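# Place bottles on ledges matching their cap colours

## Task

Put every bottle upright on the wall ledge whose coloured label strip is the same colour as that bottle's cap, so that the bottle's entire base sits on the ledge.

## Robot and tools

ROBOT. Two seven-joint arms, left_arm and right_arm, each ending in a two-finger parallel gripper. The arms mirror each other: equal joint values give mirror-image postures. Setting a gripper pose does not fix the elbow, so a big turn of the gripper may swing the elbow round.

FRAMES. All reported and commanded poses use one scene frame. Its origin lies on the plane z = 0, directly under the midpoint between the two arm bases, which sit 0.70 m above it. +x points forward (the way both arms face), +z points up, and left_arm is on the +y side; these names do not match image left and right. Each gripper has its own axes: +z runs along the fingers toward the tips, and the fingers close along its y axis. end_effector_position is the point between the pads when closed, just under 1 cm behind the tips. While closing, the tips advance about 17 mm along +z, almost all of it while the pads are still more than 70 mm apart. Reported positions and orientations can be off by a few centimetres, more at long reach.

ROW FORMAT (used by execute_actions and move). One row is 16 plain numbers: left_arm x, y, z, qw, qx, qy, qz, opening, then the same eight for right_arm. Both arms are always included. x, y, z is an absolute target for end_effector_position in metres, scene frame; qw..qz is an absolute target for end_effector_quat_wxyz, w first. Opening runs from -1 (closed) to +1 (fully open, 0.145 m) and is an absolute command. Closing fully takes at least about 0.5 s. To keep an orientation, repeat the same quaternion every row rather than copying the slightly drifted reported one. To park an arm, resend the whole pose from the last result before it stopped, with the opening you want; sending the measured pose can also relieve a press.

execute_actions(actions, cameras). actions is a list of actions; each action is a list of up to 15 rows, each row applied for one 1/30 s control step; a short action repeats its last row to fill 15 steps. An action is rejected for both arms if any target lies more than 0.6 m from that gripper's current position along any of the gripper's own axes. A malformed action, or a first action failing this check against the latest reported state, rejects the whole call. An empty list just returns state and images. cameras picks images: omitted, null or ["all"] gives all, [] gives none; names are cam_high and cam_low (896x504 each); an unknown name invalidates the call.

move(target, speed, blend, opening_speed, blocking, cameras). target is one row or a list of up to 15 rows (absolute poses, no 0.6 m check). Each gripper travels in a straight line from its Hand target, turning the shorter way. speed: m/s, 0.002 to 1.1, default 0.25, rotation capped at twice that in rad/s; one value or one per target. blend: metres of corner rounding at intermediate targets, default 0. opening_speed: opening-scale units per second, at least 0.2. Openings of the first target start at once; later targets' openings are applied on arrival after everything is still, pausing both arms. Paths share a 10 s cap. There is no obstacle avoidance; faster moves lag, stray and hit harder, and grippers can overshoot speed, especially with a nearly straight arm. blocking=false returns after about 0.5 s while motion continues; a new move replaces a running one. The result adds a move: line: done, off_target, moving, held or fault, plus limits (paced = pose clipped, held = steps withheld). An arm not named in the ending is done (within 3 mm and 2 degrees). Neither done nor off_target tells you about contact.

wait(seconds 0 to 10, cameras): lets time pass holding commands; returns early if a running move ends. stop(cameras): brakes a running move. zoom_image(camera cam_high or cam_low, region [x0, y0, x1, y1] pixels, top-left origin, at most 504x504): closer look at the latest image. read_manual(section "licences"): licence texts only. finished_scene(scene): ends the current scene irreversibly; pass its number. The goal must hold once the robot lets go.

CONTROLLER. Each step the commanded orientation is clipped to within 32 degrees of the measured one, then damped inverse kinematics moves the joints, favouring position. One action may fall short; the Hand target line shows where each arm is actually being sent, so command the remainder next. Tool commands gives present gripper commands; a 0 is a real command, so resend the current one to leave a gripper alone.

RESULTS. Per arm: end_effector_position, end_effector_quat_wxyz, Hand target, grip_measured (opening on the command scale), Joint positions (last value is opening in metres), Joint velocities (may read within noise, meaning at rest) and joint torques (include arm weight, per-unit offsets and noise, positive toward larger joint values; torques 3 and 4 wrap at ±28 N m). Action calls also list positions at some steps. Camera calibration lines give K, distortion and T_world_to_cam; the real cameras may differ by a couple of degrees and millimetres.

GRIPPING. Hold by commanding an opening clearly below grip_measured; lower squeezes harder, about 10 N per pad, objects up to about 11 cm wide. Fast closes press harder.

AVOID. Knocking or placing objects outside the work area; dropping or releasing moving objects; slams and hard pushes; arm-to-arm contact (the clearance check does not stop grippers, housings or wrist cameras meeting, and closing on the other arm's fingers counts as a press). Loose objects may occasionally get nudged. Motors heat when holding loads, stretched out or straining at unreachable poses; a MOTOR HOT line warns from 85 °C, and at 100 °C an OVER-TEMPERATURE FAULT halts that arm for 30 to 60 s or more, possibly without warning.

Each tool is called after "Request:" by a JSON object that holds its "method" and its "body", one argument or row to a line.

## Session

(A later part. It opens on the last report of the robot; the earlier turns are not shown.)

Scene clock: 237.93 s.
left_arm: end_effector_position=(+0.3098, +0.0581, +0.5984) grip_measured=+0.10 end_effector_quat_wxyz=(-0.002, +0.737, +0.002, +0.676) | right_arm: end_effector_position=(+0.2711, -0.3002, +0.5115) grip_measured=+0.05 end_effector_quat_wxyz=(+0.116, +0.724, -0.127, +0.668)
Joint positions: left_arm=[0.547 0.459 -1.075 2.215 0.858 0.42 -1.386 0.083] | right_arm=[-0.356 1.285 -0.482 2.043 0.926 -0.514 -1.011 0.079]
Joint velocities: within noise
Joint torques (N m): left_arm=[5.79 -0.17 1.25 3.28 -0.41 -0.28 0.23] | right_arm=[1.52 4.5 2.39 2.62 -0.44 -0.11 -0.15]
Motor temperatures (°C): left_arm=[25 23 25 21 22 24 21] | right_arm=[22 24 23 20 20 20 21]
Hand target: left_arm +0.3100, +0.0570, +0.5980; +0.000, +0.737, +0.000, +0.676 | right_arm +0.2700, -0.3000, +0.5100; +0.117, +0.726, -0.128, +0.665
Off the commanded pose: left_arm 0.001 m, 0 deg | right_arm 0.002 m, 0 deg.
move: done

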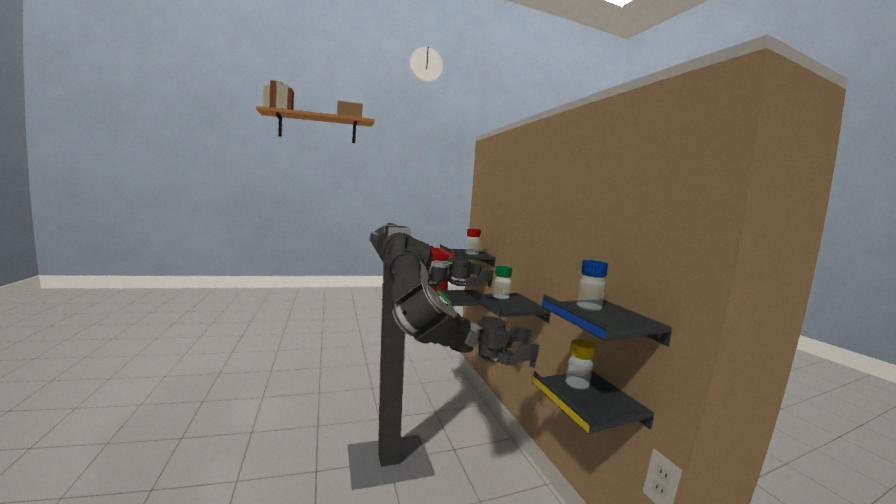

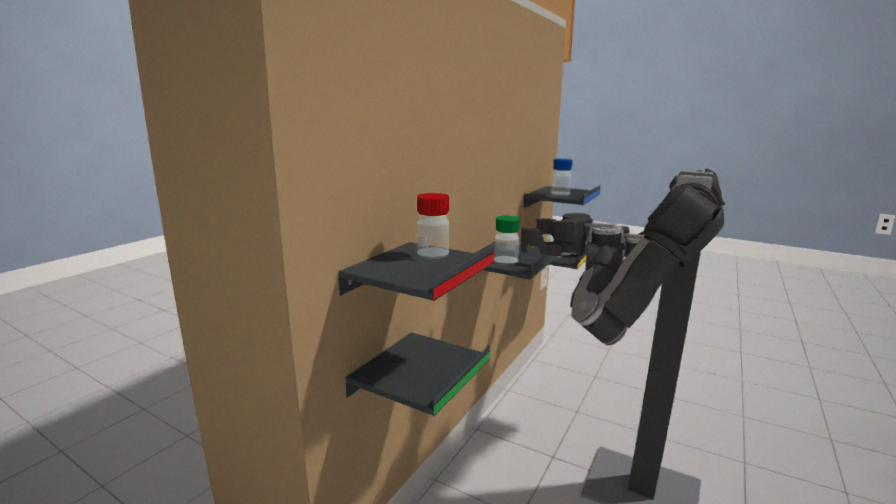

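Request:
{"method": "move", "body": {
  "target": [
    [0.371,0.057,0.593,0,0.7372,0,0.6756,0.1, 0.27,-0.30,0.51,0.1173,0.7260,-0.1280,0.6653,0.05],
    [0.371,0.057,0.593,0,0.7372,0,0.6756,-0.85, 0.27,-0.30,0.51,0.1173,0.7260,-0.1280,0.6653,0.05]
  ],
  "speed": 0.12,
  "opening_speed": 1.5,
  "cameras": ["cam_low"]
}}

Scene clock: 250.13 s.
left_arm: end_effector_position=(+0.3708, +0.0570, +0.5939) grip_measured=-0.25 end_effector_quat_wxyz=(+0.000, +0.736, +0.000, +0.677) | right_arm: end_effector_position=(+0.2711, -0.3002, +0.5115) grip_measured=+0.05 end_effector_quat_wxyz=(+0.116, +0.724, -0.127, +0.668)
Joint positions: left_arm=[0.69 0.435 -1.028 1.942 0.927 0.338 -1.191 0.057] | right_arm=[-0.356 1.285 -0.482 2.043 0.926 -0.514 -1.011 0.079]
Joint velocities: within noise
Joint torques (N m): left_arm=[7.11 -0.17 2.11 3.22 -0.33 -0.33 0.12] | right_arm=[1.7 4.42 2.35 2.65 -0.43 -0.12 -0.14]
Motor temperatures (°C): left_arm=[25 22 24 21 22 24 21] | right_arm=[22 24 23 20 20 20 21]
Hand target: left_arm +0.3710, +0.0569, +0.5930; +0.000, +0.737, +0.000, +0.676 | right_arm +0.2700, -0.3000, +0.5100; +0.117, +0.726, -0.128, +0.665
Off the commanded pose: left_arm 0.001 m, 0 deg | right_arm 0.002 m, 0 deg.
move: done
Images, in order (width x height): cam_low 896x504.

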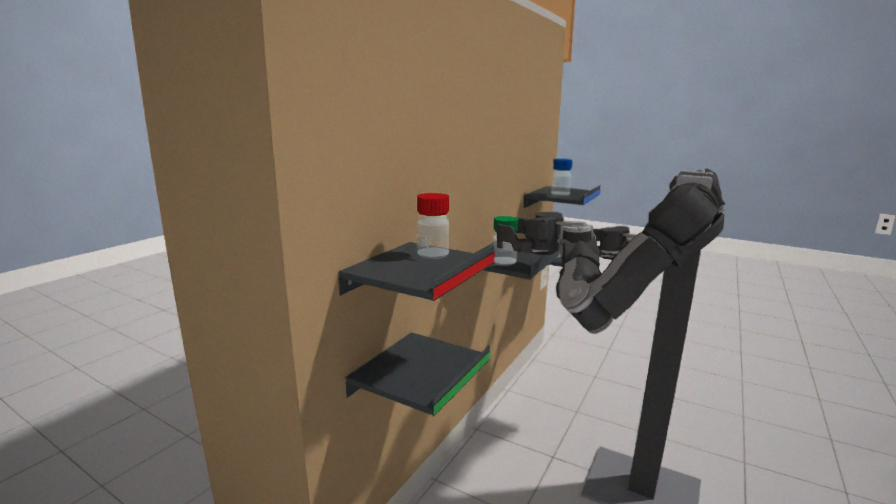

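Request:
{"method": "move", "body": {
  "target": [
    [0.371,0.057,0.655,0,0.7372,0,0.6756,-0.85, 0.27,-0.30,0.51,0.1173,0.7260,-0.1280,0.6653,0.05],
    [0.35,0.18,0.655,0,0.7372,0,0.6756,-0.85, 0.27,-0.30,0.51,0.1173,0.7260,-0.1280,0.6653,0.05],
    [0.365,0.19,0.522,0,0.7372,0,0.6756,-0.85, 0.27,-0.30,0.51,0.1173,0.7260,-0.1280,0.6653,0.05],
    [0.382,0.36,0.522,-0.1173,0.7260,0.1280,0.6653,-0.85, 0.27,-0.30,0.51,0.1173,0.7260,-0.1280,0.6653,0.05],
    [0.382,0.36,0.512,-0.1173,0.7260,0.1280,0.6653,-0.85, 0.27,-0.30,0.51,0.1173,0.7260,-0.1280,0.6653,0.05]
  ],
  "speed": [0.12,0.2,0.2,0.15,0.06],
  "blend": [0.01,0.02,0.015,0,0]
}}

Request:
{"method": "zoom_image", "body": {
  "camera": "cam_low",
  "region": [340, 170, 640, 420]
}}

Scene clock: 263.10 s.
left_arm: end_effector_position=(+0.3815, +0.3609, +0.5112) grip_measured=-0.25 end_effector_quat_wxyz=(-0.119, +0.729, +0.130, +0.662) | right_arm: end_effector_position=(+0.2711, -0.3002, +0.5115) grip_measured=+0.05 end_effector_quat_wxyz=(+0.116, +0.724, -0.127, +0.668)
Joint positions: left_arm=[0.248 1.052 -0.574 1.475 1.124 -0.217 -0.537 0.057] | right_arm=[-0.356 1.285 -0.482 2.043 0.926 -0.514 -1.011 0.079]
Joint velocities: within noise
Joint torques (N m): left_arm=[5.95 5.6 2.86 2.29 -0.3 -0.9 0.24] | right_arm=[1.54 4.47 2.36 2.63 -0.42 -0.12 -0.14]
Motor temperatures (°C): left_arm=[25 22 24 21 22 24 21] | right_arm=[22 24 23 20 20 20 21]
Hand target: left_arm +0.3820, +0.3600, +0.5120; -0.117, +0.726, +0.128, +0.665 | right_arm +0.2700, -0.3000, +0.5100; +0.117, +0.726, -0.128, +0.665
Off the commanded pose: left_arm 0.001 m, 1 deg | right_arm 0.002 m, 0 deg.
move: done

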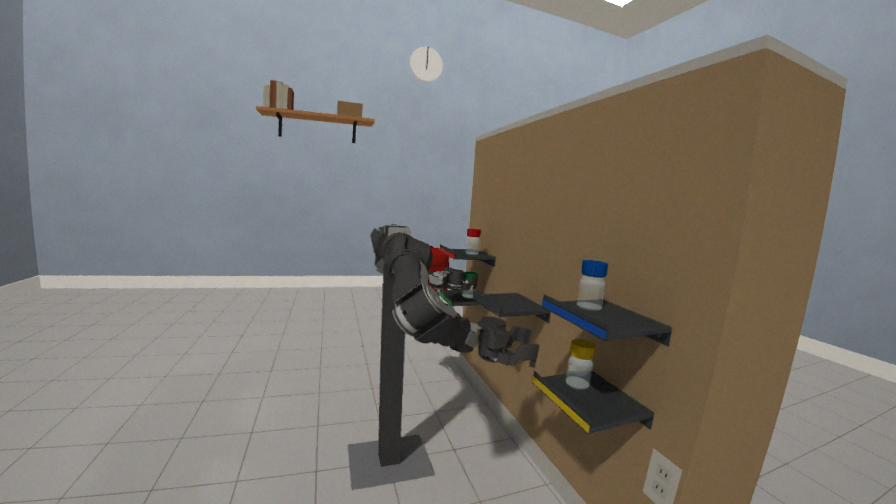

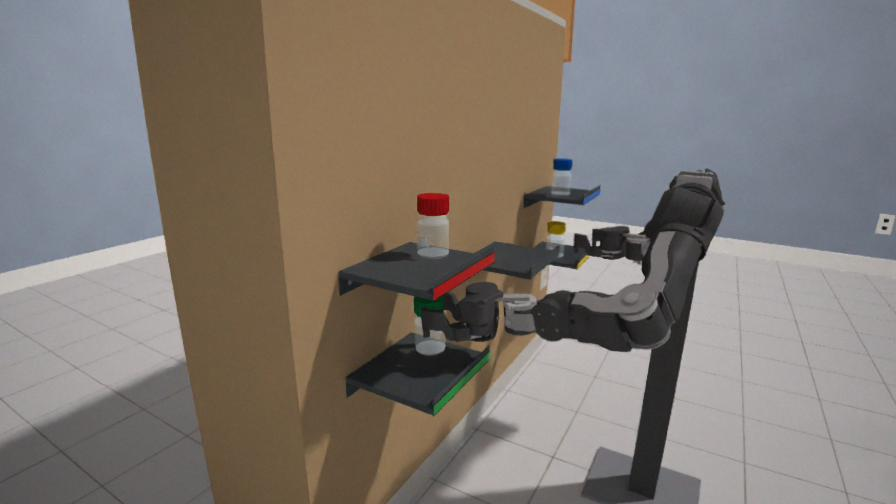

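Scaled by 1.680 from the camera's 896x504 image, which has a finer 1280x720 frame.

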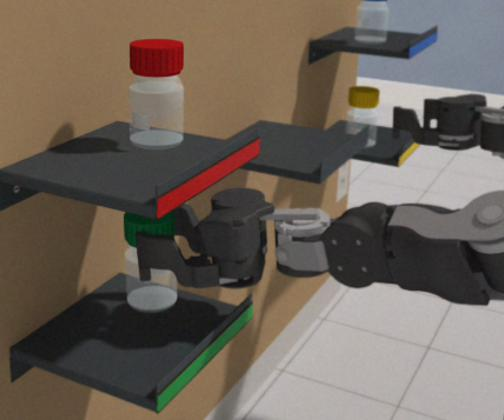

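Request:
{"method": "move", "body": {
  "target": [
    [0.382,0.36,0.499,-0.1173,0.7260,0.1280,0.6653,-0.85, 0.27,-0.30,0.51,0.1173,0.7260,-0.1280,0.6653,0.05],
    [0.382,0.36,0.501,-0.1173,0.7260,0.1280,0.6653,0.05, 0.27,-0.30,0.51,0.1173,0.7260,-0.1280,0.6653,0.05],
    [0.285,0.325,0.515,-0.1173,0.7260,0.1280,0.6653,0.05, 0.27,-0.30,0.51,0.1173,0.7260,-0.1280,0.6653,0.05]
  ],
  "speed": [0.03,0.03,0.12],
  "opening_speed": 1.2
}}

Request:
{"method": "zoom_image", "body": {
  "camera": "cam_low",
  "region": [340, 170, 640, 420]
}}

Scene clock: 276.03 s.
left_arm: end_effector_position=(+0.2853, +0.3242, +0.5146) grip_measured=+0.05 end_effector_quat_wxyz=(-0.115, +0.727, +0.127, +0.665) | right_arm: end_effector_position=(+0.2711, -0.3002, +0.5115) grip_measured=+0.05 end_effector_quat_wxyz=(+0.116, +0.724, -0.127, +0.668)
Joint positions: left_arm=[-0.331 1.352 -0.454 1.961 1.072 -0.55 -0.89 0.079] | right_arm=[-0.356 1.285 -0.482 2.043 0.926 -0.514 -1.011 0.079]
Joint velocities: within noise
Joint torques (N m): left_arm=[2.73 6.18 2.44 2.58 -0.28 -0.56 -0.05] | right_arm=[1.67 4.55 2.41 2.66 -0.41 -0.12 -0.12]
Motor temperatures (°C): left_arm=[25 23 25 21 22 24 21] | right_arm=[21 24 23 20 20 20 21]
Hand target: left_arm +0.2850, +0.3251, +0.5150; -0.117, +0.726, +0.128, +0.665 | right_arm +0.2700, -0.3000, +0.5100; +0.117, +0.726, -0.128, +0.665
Off the commanded pose: left_arm 0.001 m, 0 deg | right_arm 0.002 m, 0 deg.
move: done

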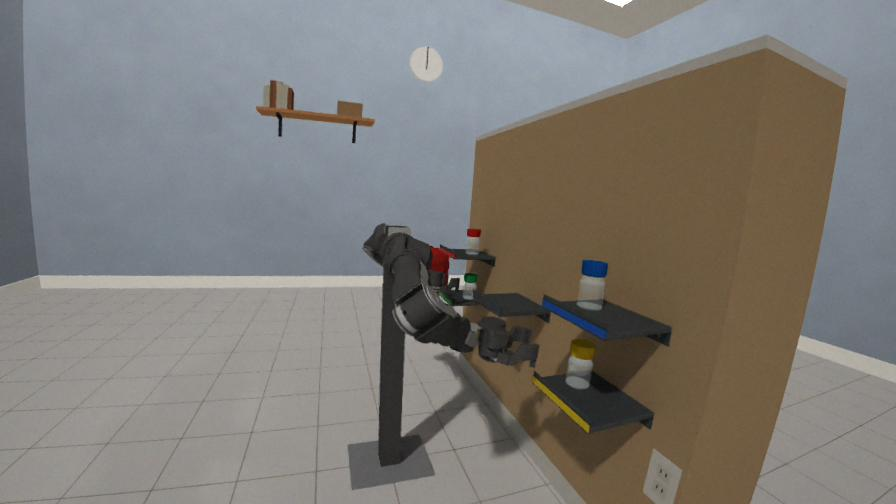

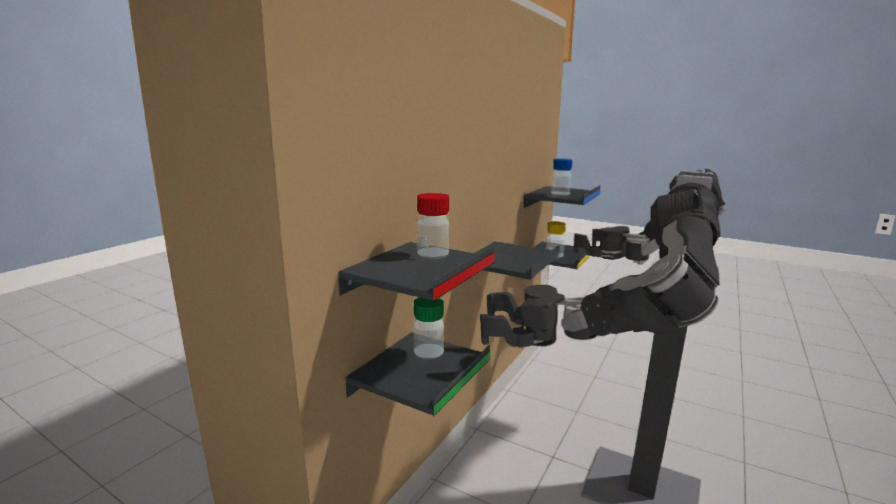

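Scaled by 1.680 from the camera's 896x504 image, which has a finer 1280x720 frame.

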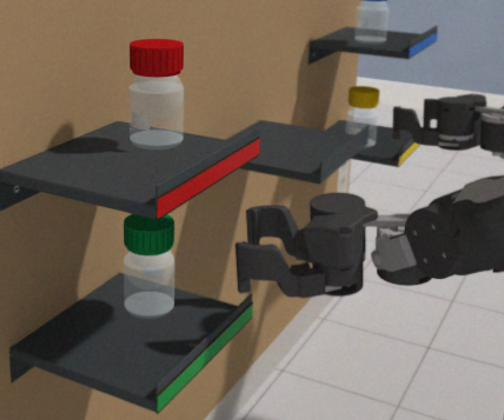

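All four standing correctly.

Request:
{"method": "finished_scene", "body": {
  "scene": 2
}}

The scene is finished: the task was done.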